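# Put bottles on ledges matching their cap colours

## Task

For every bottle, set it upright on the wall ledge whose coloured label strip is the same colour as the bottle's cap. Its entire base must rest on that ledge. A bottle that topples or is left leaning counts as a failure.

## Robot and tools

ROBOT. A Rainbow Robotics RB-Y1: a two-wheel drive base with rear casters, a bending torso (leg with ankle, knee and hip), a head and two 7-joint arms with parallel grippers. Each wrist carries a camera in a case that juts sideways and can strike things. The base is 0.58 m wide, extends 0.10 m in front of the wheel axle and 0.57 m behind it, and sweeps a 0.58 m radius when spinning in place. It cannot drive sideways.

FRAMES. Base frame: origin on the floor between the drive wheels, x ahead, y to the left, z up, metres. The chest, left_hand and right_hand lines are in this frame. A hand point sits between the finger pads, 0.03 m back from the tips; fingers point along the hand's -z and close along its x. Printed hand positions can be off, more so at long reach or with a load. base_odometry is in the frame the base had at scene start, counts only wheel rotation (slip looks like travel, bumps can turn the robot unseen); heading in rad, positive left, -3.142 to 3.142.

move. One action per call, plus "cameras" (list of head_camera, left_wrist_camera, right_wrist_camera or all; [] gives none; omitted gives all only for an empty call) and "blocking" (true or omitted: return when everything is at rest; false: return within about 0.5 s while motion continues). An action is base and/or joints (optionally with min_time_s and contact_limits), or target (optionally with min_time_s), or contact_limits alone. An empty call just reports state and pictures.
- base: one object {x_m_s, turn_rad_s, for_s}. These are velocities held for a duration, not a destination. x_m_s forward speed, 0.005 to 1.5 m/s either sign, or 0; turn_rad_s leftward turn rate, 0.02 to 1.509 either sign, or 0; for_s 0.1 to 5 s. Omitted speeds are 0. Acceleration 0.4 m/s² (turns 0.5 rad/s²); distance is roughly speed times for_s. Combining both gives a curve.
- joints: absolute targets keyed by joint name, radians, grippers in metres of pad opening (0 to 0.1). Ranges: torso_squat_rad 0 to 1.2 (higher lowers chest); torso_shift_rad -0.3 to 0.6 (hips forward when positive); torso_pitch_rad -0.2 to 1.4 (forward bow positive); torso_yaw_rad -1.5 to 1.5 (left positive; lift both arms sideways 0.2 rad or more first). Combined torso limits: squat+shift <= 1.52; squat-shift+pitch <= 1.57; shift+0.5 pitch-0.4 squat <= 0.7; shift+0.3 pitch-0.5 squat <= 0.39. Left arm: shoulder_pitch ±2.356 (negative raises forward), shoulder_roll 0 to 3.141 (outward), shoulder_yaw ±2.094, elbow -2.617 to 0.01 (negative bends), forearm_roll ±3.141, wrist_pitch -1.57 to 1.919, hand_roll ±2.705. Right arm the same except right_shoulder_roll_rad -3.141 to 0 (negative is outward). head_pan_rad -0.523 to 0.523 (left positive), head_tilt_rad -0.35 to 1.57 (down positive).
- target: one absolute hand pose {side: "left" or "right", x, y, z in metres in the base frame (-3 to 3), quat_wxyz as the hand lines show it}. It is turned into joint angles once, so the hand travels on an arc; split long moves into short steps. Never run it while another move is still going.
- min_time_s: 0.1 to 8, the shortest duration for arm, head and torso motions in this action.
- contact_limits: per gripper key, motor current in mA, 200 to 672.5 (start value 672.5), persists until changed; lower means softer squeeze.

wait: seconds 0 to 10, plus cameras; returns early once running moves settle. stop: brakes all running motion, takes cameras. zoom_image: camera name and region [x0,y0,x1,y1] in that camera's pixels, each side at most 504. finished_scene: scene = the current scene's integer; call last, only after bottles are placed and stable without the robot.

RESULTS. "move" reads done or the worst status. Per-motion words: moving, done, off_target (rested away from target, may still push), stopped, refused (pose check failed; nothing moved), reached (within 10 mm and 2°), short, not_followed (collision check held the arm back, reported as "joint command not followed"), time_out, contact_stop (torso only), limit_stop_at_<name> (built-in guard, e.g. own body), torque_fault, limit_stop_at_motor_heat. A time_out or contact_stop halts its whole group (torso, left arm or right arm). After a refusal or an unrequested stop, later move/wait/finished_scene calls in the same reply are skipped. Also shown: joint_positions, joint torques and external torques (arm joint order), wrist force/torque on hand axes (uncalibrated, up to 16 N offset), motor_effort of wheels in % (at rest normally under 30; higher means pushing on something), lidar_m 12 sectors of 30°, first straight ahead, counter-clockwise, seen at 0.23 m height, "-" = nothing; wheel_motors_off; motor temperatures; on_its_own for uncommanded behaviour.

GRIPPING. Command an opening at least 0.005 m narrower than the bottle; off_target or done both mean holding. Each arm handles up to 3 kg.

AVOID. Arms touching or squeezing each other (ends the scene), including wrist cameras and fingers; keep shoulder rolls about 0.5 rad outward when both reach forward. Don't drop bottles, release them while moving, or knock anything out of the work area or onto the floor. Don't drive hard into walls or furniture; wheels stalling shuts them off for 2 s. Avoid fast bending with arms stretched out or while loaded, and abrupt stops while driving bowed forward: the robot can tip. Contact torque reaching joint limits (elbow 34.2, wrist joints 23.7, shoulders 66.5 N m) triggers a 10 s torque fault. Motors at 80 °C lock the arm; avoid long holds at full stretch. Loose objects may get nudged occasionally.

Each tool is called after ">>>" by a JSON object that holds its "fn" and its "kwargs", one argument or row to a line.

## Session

>>> {"fn": "move", "kwargs": {

}}

>>> {"fn": "zoom_image", "kwargs": {
  "camera": "head_camera",
  "region": [380, 0, 640, 130]
}}

Scene clock: 0.00 s.
Joint torques (N m): no reading
External joint torques (N m): no reading
Motor temperatures (°C): left_arm=[34 38 32 38 34 42 39] | right_arm=[33 35 34 34 35 34 43]
Wrist force (N): no reading
Wrist torque (N m): no reading
Wrist force, peak (N): no reading
base_odometry: x=+0.000 y=+0.000 heading=+0.000
lidar_m: 3.84 3.65 2.01 1.81 2.18 2.22 2.00 2.01 2.46 2.46 2.15 2.96
base_status: not commanded
joint_positions: torso_squat_rad=+0.350 torso_shift_rad=+0.000 torso_pitch_rad=+0.000 torso_yaw_rad=+0.000 left_shoulder_pitch_rad=+0.030 left_shoulder_roll_rad=+0.006 left_shoulder_yaw_rad=+0.025 left_elbow_rad=-0.263 left_forearm_roll_rad=-0.030 left_wrist_pitch_rad=-0.019 left_hand_roll_rad=+0.030 left_gripper_m=+0.100 right_shoulder_pitch_rad=-0.002 right_shoulder_roll_rad=-0.038 right_shoulder_yaw_rad=+0.026 right_elbow_rad=-0.118 right_forearm_roll_rad=-0.036 right_wrist_pitch_rad=-0.015 right_hand_roll_rad=+0.033 right_gripper_m=+0.100 head_pan_rad=+0.000 head_tilt_rad=+0.400
joint_status: not commanded
wheel_motors_off: 0
motor_effort: left_wheel=+2 right_wheel=-1
chest: x=-0.2280 y=-0.0002 z=+1.2475 quat_wxyz=(+1.000, +0.000, +0.000, +0.000) (m; base frame)
left_hand: x=-0.1174 y=+0.2290 z=+0.5716 quat_wxyz=(+0.992, +0.006, -0.127, +0.017) (m; base frame)
right_hand: x=-0.1661 y=-0.2472 z=+0.5655 quat_wxyz=(+0.998, -0.018, -0.067, +0.013) (m; base frame)
pictures: head_camera, left_wrist_camera, right_wrist_camera
camera_calibration:
head_camera: T_world_to_cam=[[-0.0266783, -0.999329, 0.0251118, -0.0373587], [-0.355587, -0.0139909, -0.934538, 1.33801], [0.934262, -0.0338613, -0.354975, 0.64934], [0, 0, 0, 1]] pos_world=[-0.131872, 0.0033737, 1.48186]
left_wrist_camera: T_world_to_cam=[[0.957716, 0.0265068, 0.28649, -0.0585026], [-0.107117, -0.891315, 0.44055, -0.0330332], [0.267031, -0.45261, -0.850787, 0.695595], [0, 0, 0, 1]] pos_world=[-0.133255, 0.286941, 0.623117]
right_wrist_camera: T_world_to_cam=[[-0.99037, -0.0787615, -0.113863, -0.124392], [-0.122415, 0.882336, 0.45442, -0.0321744], [0.0646746, 0.463982, -0.88348, 0.697212], [0, 0, 0, 1]] pos_world=[-0.172225, -0.304903, 0.61643]

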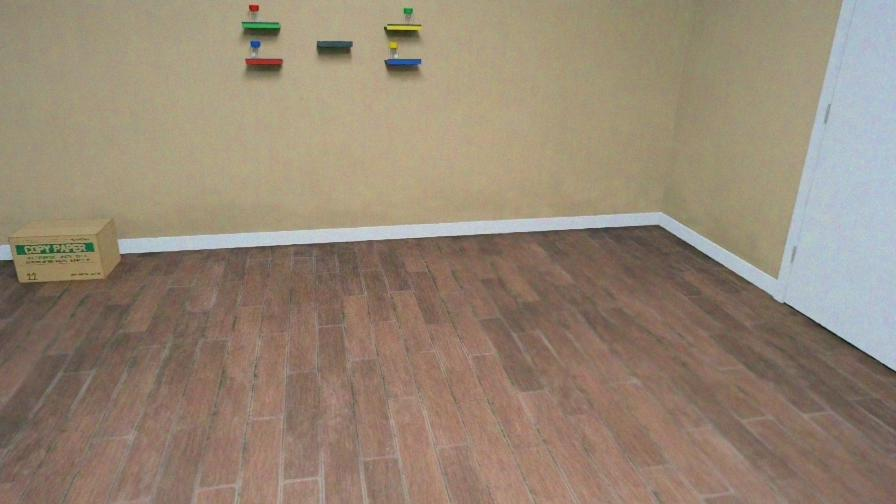

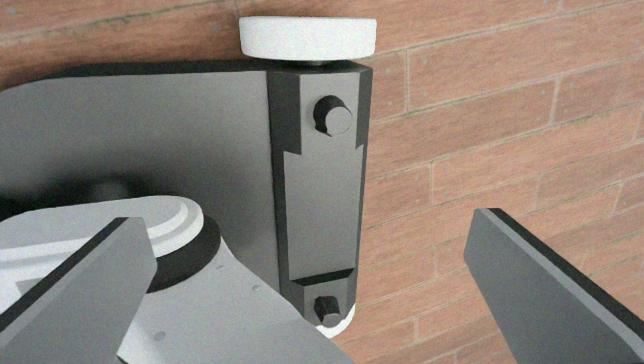

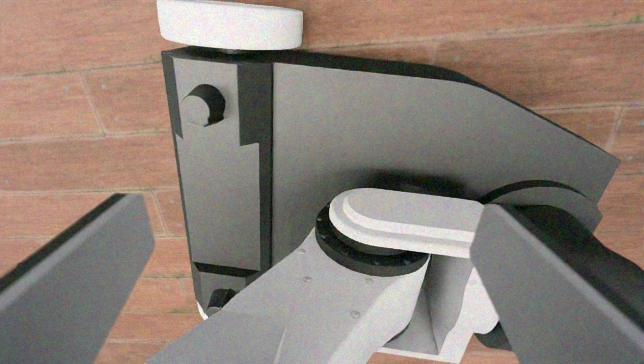

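Scaled by 1.938 from the camera's 896x504 image, which has a finer 1280x720 frame.

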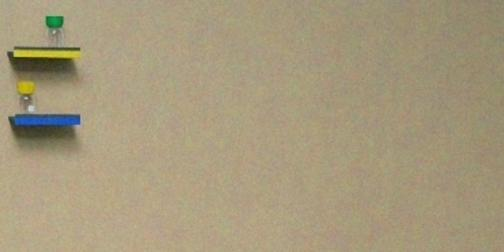

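>>> {"fn": "zoom_image", "kwargs": {
  "camera": "head_camera",
  "region": [230, 0, 440, 90]
}}

Scaled by 2.400 from the camera's 896x504 image, which has a finer 1280x720 frame.

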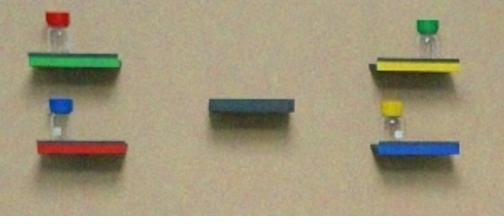

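>>> {"fn": "move", "kwargs": {
  "base": {"turn_rad_s": 0.25, "for_s": 0.58}
}}

>>> {"fn": "move", "kwargs": {
  "base": {"x_m_s": 0.7, "for_s": 4.73},
  "joints": {"left_shoulder_pitch_rad": -0.516, "left_shoulder_roll_rad": 1.074, "left_shoulder_yaw_rad": -0.703, "left_elbow_rad": -2.503, "left_forearm_roll_rad": -0.068, "left_wrist_pitch_rad": 1.407, "left_hand_roll_rad": -0.27, "right_shoulder_pitch_rad": -0.516, "right_shoulder_roll_rad": -1.074, "right_shoulder_yaw_rad": 0.703, "right_elbow_rad": -2.503, "right_forearm_roll_rad": 0.068, "right_wrist_pitch_rad": 1.407, "right_hand_roll_rad": 0.27, "head_tilt_rad": 0.25},
  "min_time_s": 2.5
}}

>>> {"fn": "move", "kwargs": {
  "base": {"turn_rad_s": 0.2, "for_s": 0.25},
  "cameras": ["all"]
}}

Scene clock: 7.80 s.
Joint torques (N m): left_arm=[-2.45 1.61 -0.54 -1.47 -0.16 -0.66 0.28] | right_arm=[-0.98 -1.73 0.23 0.56 -0.03 -0.16 0.12]
External joint torques (N m): left_arm=[-0.19 1.18 -0.57 -0.07 -0.16 -0.04 0.3] | right_arm=[0.51 -0.21 0.3 0.57 -0.06 0.16 0.11]
Wrist force (N): left_arm=[-0.7 0.9 -5.1] | right_arm=[2.2 -1.9 -4.4]
Wrist torque (N m): left_arm=[-0.20 0.04 -0.04] | right_arm=[0.21 0.00 -0.22]
Wrist force, peak (N): left_arm=[-0.6 1.2 -5.4] | right_arm=[2.9 -1.5 -6.1]
move: done
base_odometry: x=+0.000 y=+0.000 heading=+0.141
lidar_m: 3.84 2.73 2.00 1.80 2.23 2.09 2.00 2.07 2.56 2.46 2.16 3.34
base_status: done (sent for 0.57 of 0.57 s)
joint_positions: torso_squat_rad=+0.350 torso_shift_rad=+0.000 torso_pitch_rad=+0.000 torso_yaw_rad=+0.000 left_shoulder_pitch_rad=+0.030 left_shoulder_roll_rad=+0.006 left_shoulder_yaw_rad=+0.025 left_elbow_rad=-0.263 left_forearm_roll_rad=-0.030 left_wrist_pitch_rad=-0.019 left_hand_roll_rad=+0.030 left_gripper_m=+0.100 right_shoulder_pitch_rad=-0.002 right_shoulder_roll_rad=-0.038 right_shoulder_yaw_rad=+0.026 right_elbow_rad=-0.118 right_forearm_roll_rad=-0.036 right_wrist_pitch_rad=-0.015 right_hand_roll_rad=+0.033 right_gripper_m=+0.100 head_pan_rad=+0.000 head_tilt_rad=+0.400
joint_status: not commanded
wheel_motors_off: 0
motor_effort: left_wheel=-1(27) right_wheel=+2(20)
chest: x=-0.2280 y=-0.0002 z=+1.2475 quat_wxyz=(+1.000, +0.000, +0.000, +0.000) (m; base frame)
left_hand: x=-0.1174 y=+0.2290 z=+0.5716 quat_wxyz=(+0.992, +0.006, -0.127, +0.017) (m; base frame)
right_hand: x=-0.1661 y=-0.2472 z=+0.5655 quat_wxyz=(+0.998, -0.018, -0.067, +0.013) (m; base frame)
pictures: none

Scene clock: 14.50 s.
Joint torques (N m): left_arm=[-13.11 9.24 7.49 -4.81 -1.68 -0.81 0.12] | right_arm=[-12.56 -9.79 -6.46 -3.9 1.85 -0.49 -0.03]
External joint torques (N m): left_arm=[-0.49 1.24 -1.52 -0.73 0.16 -0.26 0.1] | right_arm=[0.05 -1.19 2.31 0 -0.02 0.04 -0.02]
Wrist force (N): left_arm=[0.6 -5.1 -0.6] | right_arm=[2.8 4.1 -0.7]
Wrist torque (N m): left_arm=[0.21 0.08 0.03] | right_arm=[-0.17 0.05 -0.30]
Wrist force, peak (N): left_arm=[-1.6 -0.1 -5.5] | right_arm=[3.4 5.1 -1.4]
move: done
base_odometry: x=+3.280 y=+0.467 heading=+0.142
lidar_m: 0.54 0.57 0.76 1.33 2.08 3.00 5.29 2.94 2.42 2.34 0.82 0.58
base_status: done (sent for 4.73 of 4.73 s)
joint_positions: torso_squat_rad=+0.350 torso_shift_rad=+0.000 torso_pitch_rad=+0.000 torso_yaw_rad=+0.000 left_shoulder_pitch_rad=-0.516 left_shoulder_roll_rad=+1.074 left_shoulder_yaw_rad=-0.703 left_elbow_rad=-2.503 left_forearm_roll_rad=-0.068 left_wrist_pitch_rad=+1.407 left_hand_roll_rad=-0.270 left_gripper_m=+0.100 right_shoulder_pitch_rad=-0.516 right_shoulder_roll_rad=-1.074 right_shoulder_yaw_rad=+0.703 right_elbow_rad=-2.503 right_forearm_roll_rad=+0.068 right_wrist_pitch_rad=+1.407 right_hand_roll_rad=+0.270 right_gripper_m=+0.100 head_pan_rad=+0.000 head_tilt_rad=+0.250
joint_status: all done
wheel_motors_off: 0
motor_effort: left_wheel=+0(36) right_wheel=-5(36)
chest: x=-0.2280 y=-0.0002 z=+1.2475 quat_wxyz=(+1.000, +0.000, +0.000, +0.000) (m; base frame)
left_hand: x=+0.2101 y=+0.1999 z=+1.2003 quat_wxyz=(+0.561, +0.431, -0.431, -0.561) (m; base frame)
right_hand: x=+0.2101 y=-0.2003 z=+1.1998 quat_wxyz=(+0.561, -0.430, -0.431, +0.561) (m; base frame)
pictures: none

Scene clock: 15.37 s.
Joint torques (N m): left_arm=[-12.89 9.31 7.44 -4.73 -1.77 -0.8 0.14] | right_arm=[-12.14 -9.9 -6.49 -3.86 1.7 -0.66 -0.01]
External joint torques (N m): left_arm=[-0.27 1.32 -1.57 -0.66 0.06 -0.25 0.12] | right_arm=[0.48 -1.3 2.27 0.05 -0.17 -0.13 0]
Wrist force (N): left_arm=[0.8 -4.8 -0.4] | right_arm=[2.4 4.3 -1.8]
Wrist torque (N m): left_arm=[0.16 0.10 0.04] | right_arm=[-0.23 -0.01 -0.36]
Wrist force, peak (N): left_arm=[1.0 -5.0 -0.5] | right_arm=[3.3 5.0 -0.1]
move: done
base_odometry: x=+3.280 y=+0.467 heading=+0.176
lidar_m: 0.54 0.56 0.78 1.33 2.08 3.00 5.30 2.94 2.43 2.17 0.79 0.57
base_status: done (sent for 0.27 of 0.27 s)
joint_positions: torso_squat_rad=+0.350 torso_shift_rad=+0.000 torso_pitch_rad=+0.000 torso_yaw_rad=+0.000 left_shoulder_pitch_rad=-0.516 left_shoulder_roll_rad=+1.074 left_shoulder_yaw_rad=-0.703 left_elbow_rad=-2.503 left_forearm_roll_rad=-0.068 left_wrist_pitch_rad=+1.407 left_hand_roll_rad=-0.270 left_gripper_m=+0.100 right_shoulder_pitch_rad=-0.516 right_shoulder_roll_rad=-1.074 right_shoulder_yaw_rad=+0.703 right_elbow_rad=-2.503 right_forearm_roll_rad=+0.068 right_wrist_pitch_rad=+1.407 right_hand_roll_rad=+0.270 right_gripper_m=+0.100 head_pan_rad=+0.000 head_tilt_rad=+0.250
joint_status: not commanded
wheel_motors_off: 0
motor_effort: left_wheel=-8(29) right_wheel=+2(25)
chest: x=-0.2280 y=-0.0002 z=+1.2475 quat_wxyz=(+1.000, +0.000, +0.000, +0.000) (m; base frame)
left_hand: x=+0.2101 y=+0.1998 z=+1.2003 quat_wxyz=(+0.561, +0.431, -0.431, -0.561) (m; base frame)
right_hand: x=+0.2101 y=-0.2003 z=+1.1998 quat_wxyz=(+0.561, -0.430, -0.431, +0.561) (m; base frame)
pictures: head_camera, left_wrist_camera, right_wrist_camera
camera_calibration:
head_camera: T_world_to_cam=[[-0.0302292, -0.999325, 0.0208668, -0.0320386], [-0.211988, -0.0139917, -0.977172, 1.42931], [0.976805, -0.0339627, -0.211422, 0.450273], [0, 0, 0, 1]] pos_world=[-0.1378, 0.00327392, 1.49255]
left_wrist_camera: T_world_to_cam=[[-0.0363902, -0.999329, 0.00424207, 0.201212], [-0.679153, 0.0216167, -0.733678, 1.04628], [0.733094, -0.0295797, -0.679484, 0.741666], [0, 0, 0, 1]] pos_world=[0.174199, 0.200398, 1.27073]
right_wrist_camera: T_world_to_cam=[[-0.00263896, -0.998606, 0.0527092, -0.2675], [-0.703619, -0.0355997, -0.709685, 1.01918], [0.710573, -0.03896, -0.702544, 0.757981], [0, 0, 0, 1]] pos_world=[0.177807, -0.201314, 1.26991]

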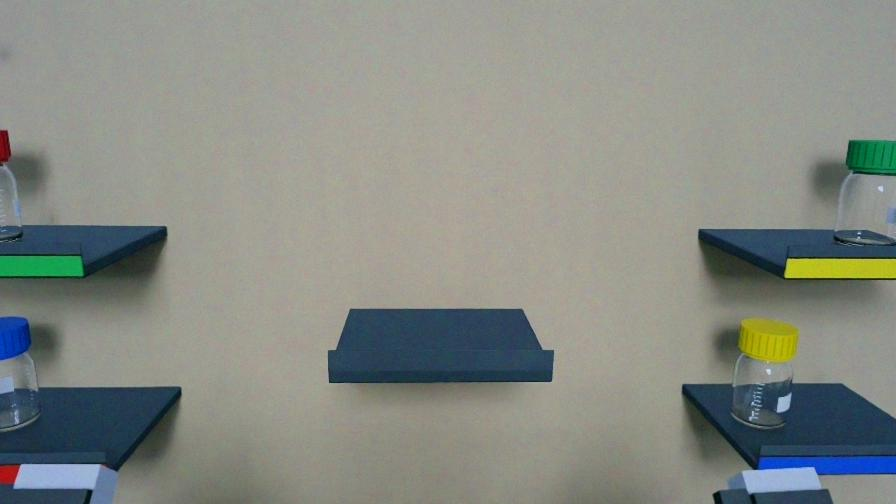

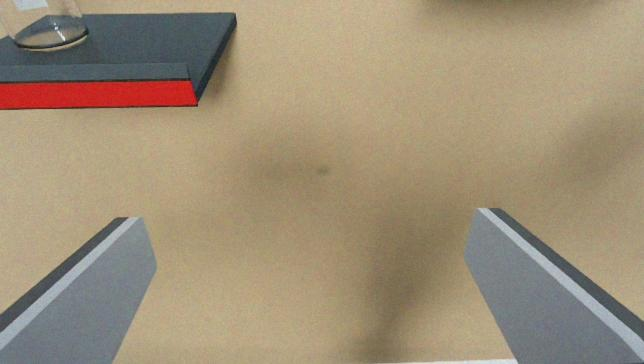

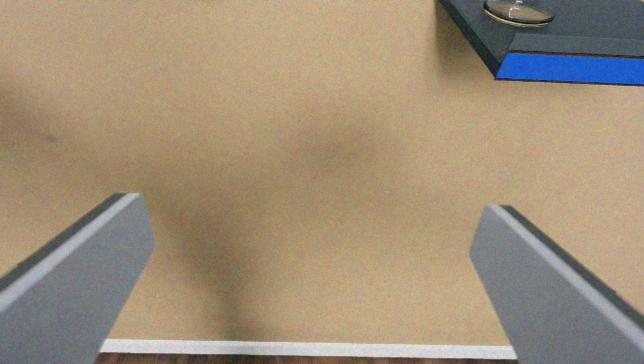

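>>> {"fn": "move", "kwargs": {
  "base": {"x_m_s": 0.2, "for_s": 0.43},
  "contact_limits": {"right_gripper_m": 450, "left_gripper_m": 450}
}}

>>> {"fn": "move", "kwargs": {
  "target": {"side": "right", "x": 0.20, "y": -0.435, "z": 1.428, "quat_wxyz": [0.5609, -0.4305, -0.4305, 0.5609]},
  "min_time_s": 1.0,
  "cameras": ["right_wrist_camera", "head_camera"]
}}

Scene clock: 20.57 s.
Joint torques (N m): left_arm=[-13.06 9.13 7.73 -4.66 -1.72 -0.75 0.08] | right_arm=[-12.92 -10.05 -6.52 -3.69 1.77 -0.6 0.07]
External joint torques (N m): left_arm=[-0.44 1.13 -1.28 -0.58 0.12 -0.19 0.07] | right_arm=[-0.3 -1.46 2.25 0.21 -0.11 -0.07 0.07]
Wrist force (N): left_arm=[0.6 -5.2 -0.5] | right_arm=[3.4 4.4 -0.4]
Wrist torque (N m): left_arm=[0.21 0.09 0.04] | right_arm=[-0.19 0.15 -0.35]
Wrist force, peak (N): left_arm=[1.0 -5.2 -0.6] | right_arm=[3.9 4.8 -0.6]
move: done
base_odometry: x=+3.354 y=+0.480 heading=+0.177
lidar_m: 0.47 0.49 0.67 1.32 2.11 3.06 5.37 2.99 2.43 1.89 0.69 0.50
base_status: done (sent for 0.43 of 0.43 s)
joint_positions: torso_squat_rad=+0.350 torso_shift_rad=+0.000 torso_pitch_rad=+0.000 torso_yaw_rad=+0.000 left_shoulder_pitch_rad=-0.516 left_shoulder_roll_rad=+1.074 left_shoulder_yaw_rad=-0.703 left_elbow_rad=-2.503 left_forearm_roll_rad=-0.068 left_wrist_pitch_rad=+1.407 left_hand_roll_rad=-0.270 left_gripper_m=+0.100 right_shoulder_pitch_rad=-0.516 right_shoulder_roll_rad=-1.074 right_shoulder_yaw_rad=+0.703 right_elbow_rad=-2.503 right_forearm_roll_rad=+0.068 right_wrist_pitch_rad=+1.407 right_hand_roll_rad=+0.270 right_gripper_m=+0.100 head_pan_rad=+0.000 head_tilt_rad=+0.250
joint_status: not commanded
wheel_motors_off: 0
motor_effort: left_wheel=+0(33) right_wheel=-1(24)
contact_limits: left_gripper_m 450 mA; right_gripper_m 450 mA
chest: x=-0.2279 y=-0.0002 z=+1.2475 quat_wxyz=(+1.000, +0.000, +0.000, +0.000) (m; base frame)
left_hand: x=+0.2102 y=+0.1998 z=+1.2002 quat_wxyz=(+0.561, +0.431, -0.431, -0.561) (m; base frame)
right_hand: x=+0.2101 y=-0.2002 z=+1.1997 quat_wxyz=(+0.561, -0.430, -0.431, +0.561) (m; base frame)
pictures: none

Scene clock: 22.33 s.
Joint torques (N m): left_arm=[-12.99 9.14 7.61 -4.66 -1.8 -0.51 0.04] | right_arm=[-4.83 -13.66 -7.06 6.79 0.03 -0.7 -0.17]
External joint torques (N m): left_arm=[-0.37 1.15 -1.4 -0.59 0.04 0.05 0.03] | right_arm=[1.55 -0.9 0.71 -0.91 0.08 0.27 -0.17]
Wrist force (N): left_arm=[0.8 -4.8 -0.9] | right_arm=[3.0 4.2 -1.4]
Wrist torque (N m): left_arm=[0.16 0.08 0.02] | right_arm=[-0.19 0.05 -0.26]
Wrist force, peak (N): left_arm=[1.0 -5.2 -0.5] | right_arm=[4.5 4.3 -3.5]
move: done
base_odometry: x=+3.354 y=+0.480 heading=+0.177
lidar_m: 0.47 0.49 0.67 1.32 2.11 3.05 5.36 3.01 2.43 1.88 0.68 0.49
base_status: not commanded
joint_positions: torso_squat_rad=+0.350 torso_shift_rad=+0.000 torso_pitch_rad=+0.000 torso_yaw_rad=+0.000 left_shoulder_pitch_rad=-0.516 left_shoulder_roll_rad=+1.074 left_shoulder_yaw_rad=-0.703 left_elbow_rad=-2.503 left_forearm_roll_rad=-0.068 left_wrist_pitch_rad=+1.407 left_hand_roll_rad=-0.270 left_gripper_m=+0.100 right_shoulder_pitch_rad=-0.502 right_shoulder_roll_rad=-2.519 right_shoulder_yaw_rad=+0.664 right_elbow_rad=-2.022 right_forearm_roll_rad=-1.308 right_wrist_pitch_rad=-0.052 right_hand_roll_rad=+0.514 right_gripper_m=+0.100 head_pan_rad=+0.000 head_tilt_rad=+0.250
joint_status: all done
wheel_motors_off: 0
motor_effort: left_wheel=+2(2) right_wheel=-1(2)
contact_limits: left_gripper_m 450 mA; right_gripper_m 450 mA
chest: x=-0.2280 y=-0.0002 z=+1.2475 quat_wxyz=(+1.000, +0.000, +0.000, +0.000) (m; base frame)
left_hand: x=+0.2101 y=+0.1999 z=+1.2002 quat_wxyz=(+0.561, +0.431, -0.431, -0.561) (m; base frame)
right_hand: x=+0.2001 y=-0.4344 z=+1.4281 quat_wxyz=(+0.560, -0.434, -0.431, +0.559) (m; base frame)
right_hand_status: reached (checked arc, planned for 1.4 s): 1 mm and 0.5 deg off.
pictures: head_camera, right_wrist_camera
camera_calibration:
head_camera: T_world_to_cam=[[-0.030325, -0.999322, 0.0208894, -0.0319853], [-0.211873, -0.0139975, -0.977197, 1.42936], [0.976827, -0.0340594, -0.211304, 0.450104], [0, 0, 0, 1]] pos_world=[-0.1378, 0.00337414, 1.49255]
right_wrist_camera: T_world_to_cam=[[-0.00752886, -0.99839, 0.0562173, -0.517284], [-0.698622, -0.0349713, -0.714636, 1.17229], [0.715451, -0.044655, -0.697234, 0.905279], [0, 0, 0, 1]] pos_world=[0.167412, -0.43503, 1.49803]

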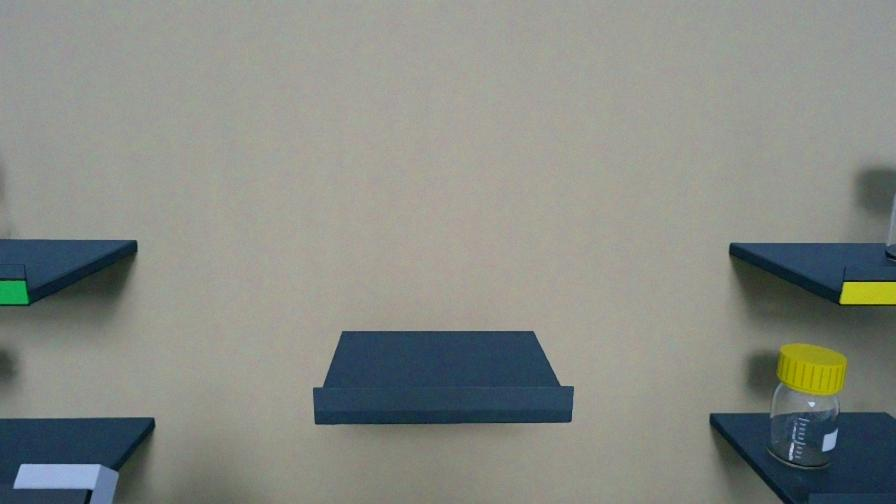

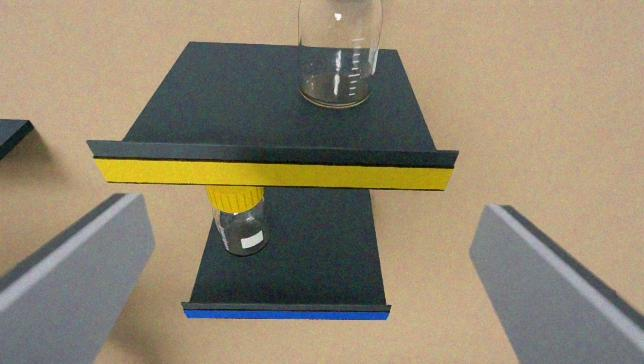

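>>> {"fn": "move", "kwargs": {
  "target": {"side": "right", "x": 0.30, "y": -0.4505, "z": 1.428, "quat_wxyz": [0.5609, -0.4305, -0.4305, 0.5609]},
  "min_time_s": 0.6
}}

>>> {"fn": "move", "kwargs": {
  "target": {"side": "right", "x": 0.401, "y": -0.4515, "z": 1.427, "quat_wxyz": [0.5609, -0.4305, -0.4305, 0.5609]},
  "min_time_s": 0.6,
  "cameras": ["right_wrist_camera"]
}}

>>> {"fn": "move", "kwargs": {
  "joints": {"right_gripper_m": 0.042},
  "cameras": ["right_wrist_camera"]
}}

>>> {"fn": "move", "kwargs": {
  "target": {"side": "right", "x": 0.40, "y": -0.4515, "z": 1.473, "quat_wxyz": [0.5609, -0.4305, -0.4305, 0.5609]},
  "min_time_s": 0.6,
  "cameras": ["right_wrist_camera", "head_camera"]
}}

Scene clock: 25.90 s.
Joint torques (N m): left_arm=[-13.27 9.29 7.89 -4.69 -1.82 -0.7 0.28] | right_arm=[-12.17 -16.86 -9.39 5.49 0.38 -1.87 -0.29]
External joint torques (N m): left_arm=[-0.66 1.29 -1.12 -0.62 0.02 -0.15 0.27] | right_arm=[0.24 -2.54 0.52 -0.67 0.06 -0.12 -0.28]
Wrist force (N): left_arm=[0.8 -4.8 -0.8] | right_arm=[3.3 3.6 -1.2]
Wrist torque (N m): left_arm=[0.16 0.12 0.03] | right_arm=[-0.15 0.10 -0.31]
Wrist force, peak (N): left_arm=[1.0 -5.2 -0.9] | right_arm=[3.7 5.3 -0.9]
move: done
base_odometry: x=+3.354 y=+0.480 heading=+0.177
lidar_m: 0.47 0.49 0.67 1.32 2.11 3.06 5.36 2.99 2.43 1.89 0.68 0.49
base_status: not commanded
joint_positions: torso_squat_rad=+0.350 torso_shift_rad=+0.000 torso_pitch_rad=+0.000 torso_yaw_rad=+0.000 left_shoulder_pitch_rad=-0.516 left_shoulder_roll_rad=+1.074 left_shoulder_yaw_rad=-0.703 left_elbow_rad=-2.503 left_forearm_roll_rad=-0.068 left_wrist_pitch_rad=+1.407 left_hand_roll_rad=-0.270 left_gripper_m=+0.100 right_shoulder_pitch_rad=+0.210 right_shoulder_roll_rad=-2.198 right_shoulder_yaw_rad=-0.189 right_elbow_rad=-1.618 right_forearm_roll_rad=-1.762 right_wrist_pitch_rad=+0.203 right_hand_roll_rad=+1.131 right_gripper_m=+0.100 head_pan_rad=+0.000 head_tilt_rad=+0.250
joint_status: all done
wheel_motors_off: 0
motor_effort: left_wheel=+3(3) right_wheel=-2(3)
contact_limits: left_gripper_m 450 mA; right_gripper_m 450 mA
chest: x=-0.2280 y=-0.0002 z=+1.2475 quat_wxyz=(+1.000, +0.000, +0.000, +0.000) (m; base frame)
left_hand: x=+0.2101 y=+0.1999 z=+1.2003 quat_wxyz=(+0.561, +0.431, -0.431, -0.561) (m; base frame)
right_hand: x=+0.2997 y=-0.4505 z=+1.4278 quat_wxyz=(+0.562, -0.435, -0.430, +0.557) (m; base frame)
right_hand_status: reached (checked arc, planned for 1.1 s): 0 mm and 0.6 deg off.
pictures: none

Scene clock: 28.00 s.
Joint torques (N m): left_arm=[-13.1 9 7.71 -4.56 -1.8 -0.63 0.14] | right_arm=[-18.57 0.72 -8.28 4.74 0.49 -1.77 -0.23]
External joint torques (N m): left_arm=[-0.48 1 -1.3 -0.48 0.04 -0.07 0.13] | right_arm=[0.51 -0.14 0.35 -0.38 0.33 0.17 -0.22]
Wrist force (N): left_arm=[0.6 -4.9 -0.7] | right_arm=[2.6 4.3 -0.7]
Wrist torque (N m): left_arm=[0.17 0.09 0.03] | right_arm=[-0.28 -0.03 -0.33]
Wrist force, peak (N): left_arm=[0.9 -5.2 -0.8] | right_arm=[3.4 5.6 -0.7]
move: done
base_odometry: x=+3.354 y=+0.480 heading=+0.177
lidar_m: 0.47 0.49 0.68 1.32 2.11 3.05 5.37 3.00 2.43 1.88 0.69 0.49
base_status: not commanded
joint_positions: torso_squat_rad=+0.350 torso_shift_rad=+0.000 torso_pitch_rad=+0.000 torso_yaw_rad=+0.000 left_shoulder_pitch_rad=-0.516 left_shoulder_roll_rad=+1.074 left_shoulder_yaw_rad=-0.703 left_elbow_rad=-2.503 left_forearm_roll_rad=-0.068 left_wrist_pitch_rad=+1.407 left_hand_roll_rad=-0.270 left_gripper_m=+0.100 right_shoulder_pitch_rad=+1.188 right_shoulder_roll_rad=-2.429 right_shoulder_yaw_rad=-1.198 right_elbow_rad=-1.043 right_forearm_roll_rad=-2.141 right_wrist_pitch_rad=+0.333 right_hand_roll_rad=+1.619 right_gripper_m=+0.100 head_pan_rad=+0.000 head_tilt_rad=+0.250
joint_status: all done
wheel_motors_off: 0
motor_effort: left_wheel=+3(3) right_wheel=-2(3)
contact_limits: left_gripper_m 450 mA; right_gripper_m 450 mA
chest: x=-0.2280 y=-0.0002 z=+1.2475 quat_wxyz=(+1.000, +0.000, +0.000, +0.000) (m; base frame)
left_hand: x=+0.2101 y=+0.1999 z=+1.2003 quat_wxyz=(+0.561, +0.431, -0.431, -0.561) (m; base frame)
right_hand: x=+0.4007 y=-0.4513 z=+1.4270 quat_wxyz=(+0.562, -0.434, -0.430, +0.558) (m; base frame)
right_hand_status: reached (checked arc, planned for 1.2 s): 0 mm and 0.5 deg off.
pictures: right_wrist_camera
camera_calibration:
right_wrist_camera: T_world_to_cam=[[-0.0109004, -0.998419, 0.0551364, -0.529746], [-0.701483, -0.0316598, -0.711982, 1.30983], [0.712603, -0.0464381, -0.700029, 0.764597], [0, 0, 0, 1]] pos_world=[0.368195, -0.451934, 1.49702]

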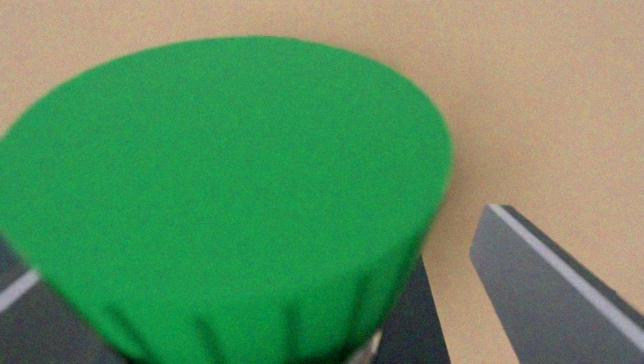

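Scene clock: 29.17 s.
Joint torques (N m): left_arm=[-12.95 9.15 7.72 -4.38 -1.79 -0.53 0.1] | right_arm=[-18.78 1 -7.99 4.8 0.33 -1.8 -0.17]
External joint torques (N m): left_arm=[-0.34 1.16 -1.29 -0.3 0.04 0.02 0.09] | right_arm=[0.3 0.13 0.65 -0.31 0.17 0.13 -0.16]
Wrist force (N): left_arm=[0.9 -4.9 -0.7] | right_arm=[3.7 2.9 -1.4]
Wrist torque (N m): left_arm=[0.18 0.11 0.02] | right_arm=[-0.22 0.06 -0.33]
Wrist force, peak (N): left_arm=[0.8 -5.3 -0.4] | right_arm=[3.4 5.2 -0.5]
move: off_target
base_odometry: x=+3.354 y=+0.480 heading=+0.177
lidar_m: 0.47 0.49 0.68 1.32 2.10 3.05 5.37 3.00 2.43 1.89 0.68 0.50
base_status: not commanded
joint_positions: torso_squat_rad=+0.350 torso_shift_rad=+0.000 torso_pitch_rad=+0.000 torso_yaw_rad=+0.000 left_shoulder_pitch_rad=-0.516 left_shoulder_roll_rad=+1.074 left_shoulder_yaw_rad=-0.703 left_elbow_rad=-2.503 left_forearm_roll_rad=-0.068 left_wrist_pitch_rad=+1.407 left_hand_roll_rad=-0.270 left_gripper_m=+0.100 right_shoulder_pitch_rad=+1.188 right_shoulder_roll_rad=-2.429 right_shoulder_yaw_rad=-1.198 right_elbow_rad=-1.043 right_forearm_roll_rad=-2.140 right_wrist_pitch_rad=+0.333 right_hand_roll_rad=+1.619 right_gripper_m=+0.055 head_pan_rad=+0.000 head_tilt_rad=+0.250
joint_status: right_gripper_m off_target (ended at +0.055, target +0.042)
wheel_motors_off: 0
motor_effort: left_wheel=+2(3) right_wheel=-2(2)
contact_limits: left_gripper_m 450 mA; right_gripper_m 450 mA
chest: x=-0.2280 y=-0.0002 z=+1.2475 quat_wxyz=(+1.000, +0.000, +0.000, +0.000) (m; base frame)
left_hand: x=+0.2101 y=+0.1999 z=+1.2003 quat_wxyz=(+0.561, +0.431, -0.431, -0.561) (m; base frame)
right_hand: x=+0.4007 y=-0.4513 z=+1.4270 quat_wxyz=(+0.562, -0.434, -0.430, +0.558) (m; base frame)
pictures: right_wrist_camera
camera_calibration:
right_wrist_camera: T_world_to_cam=[[-0.0109004, -0.998419, 0.0551364, -0.529746], [-0.701483, -0.0316598, -0.711982, 1.30983], [0.712603, -0.0464381, -0.700029, 0.764597], [0, 0, 0, 1]] pos_world=[0.368195, -0.451934, 1.49702]

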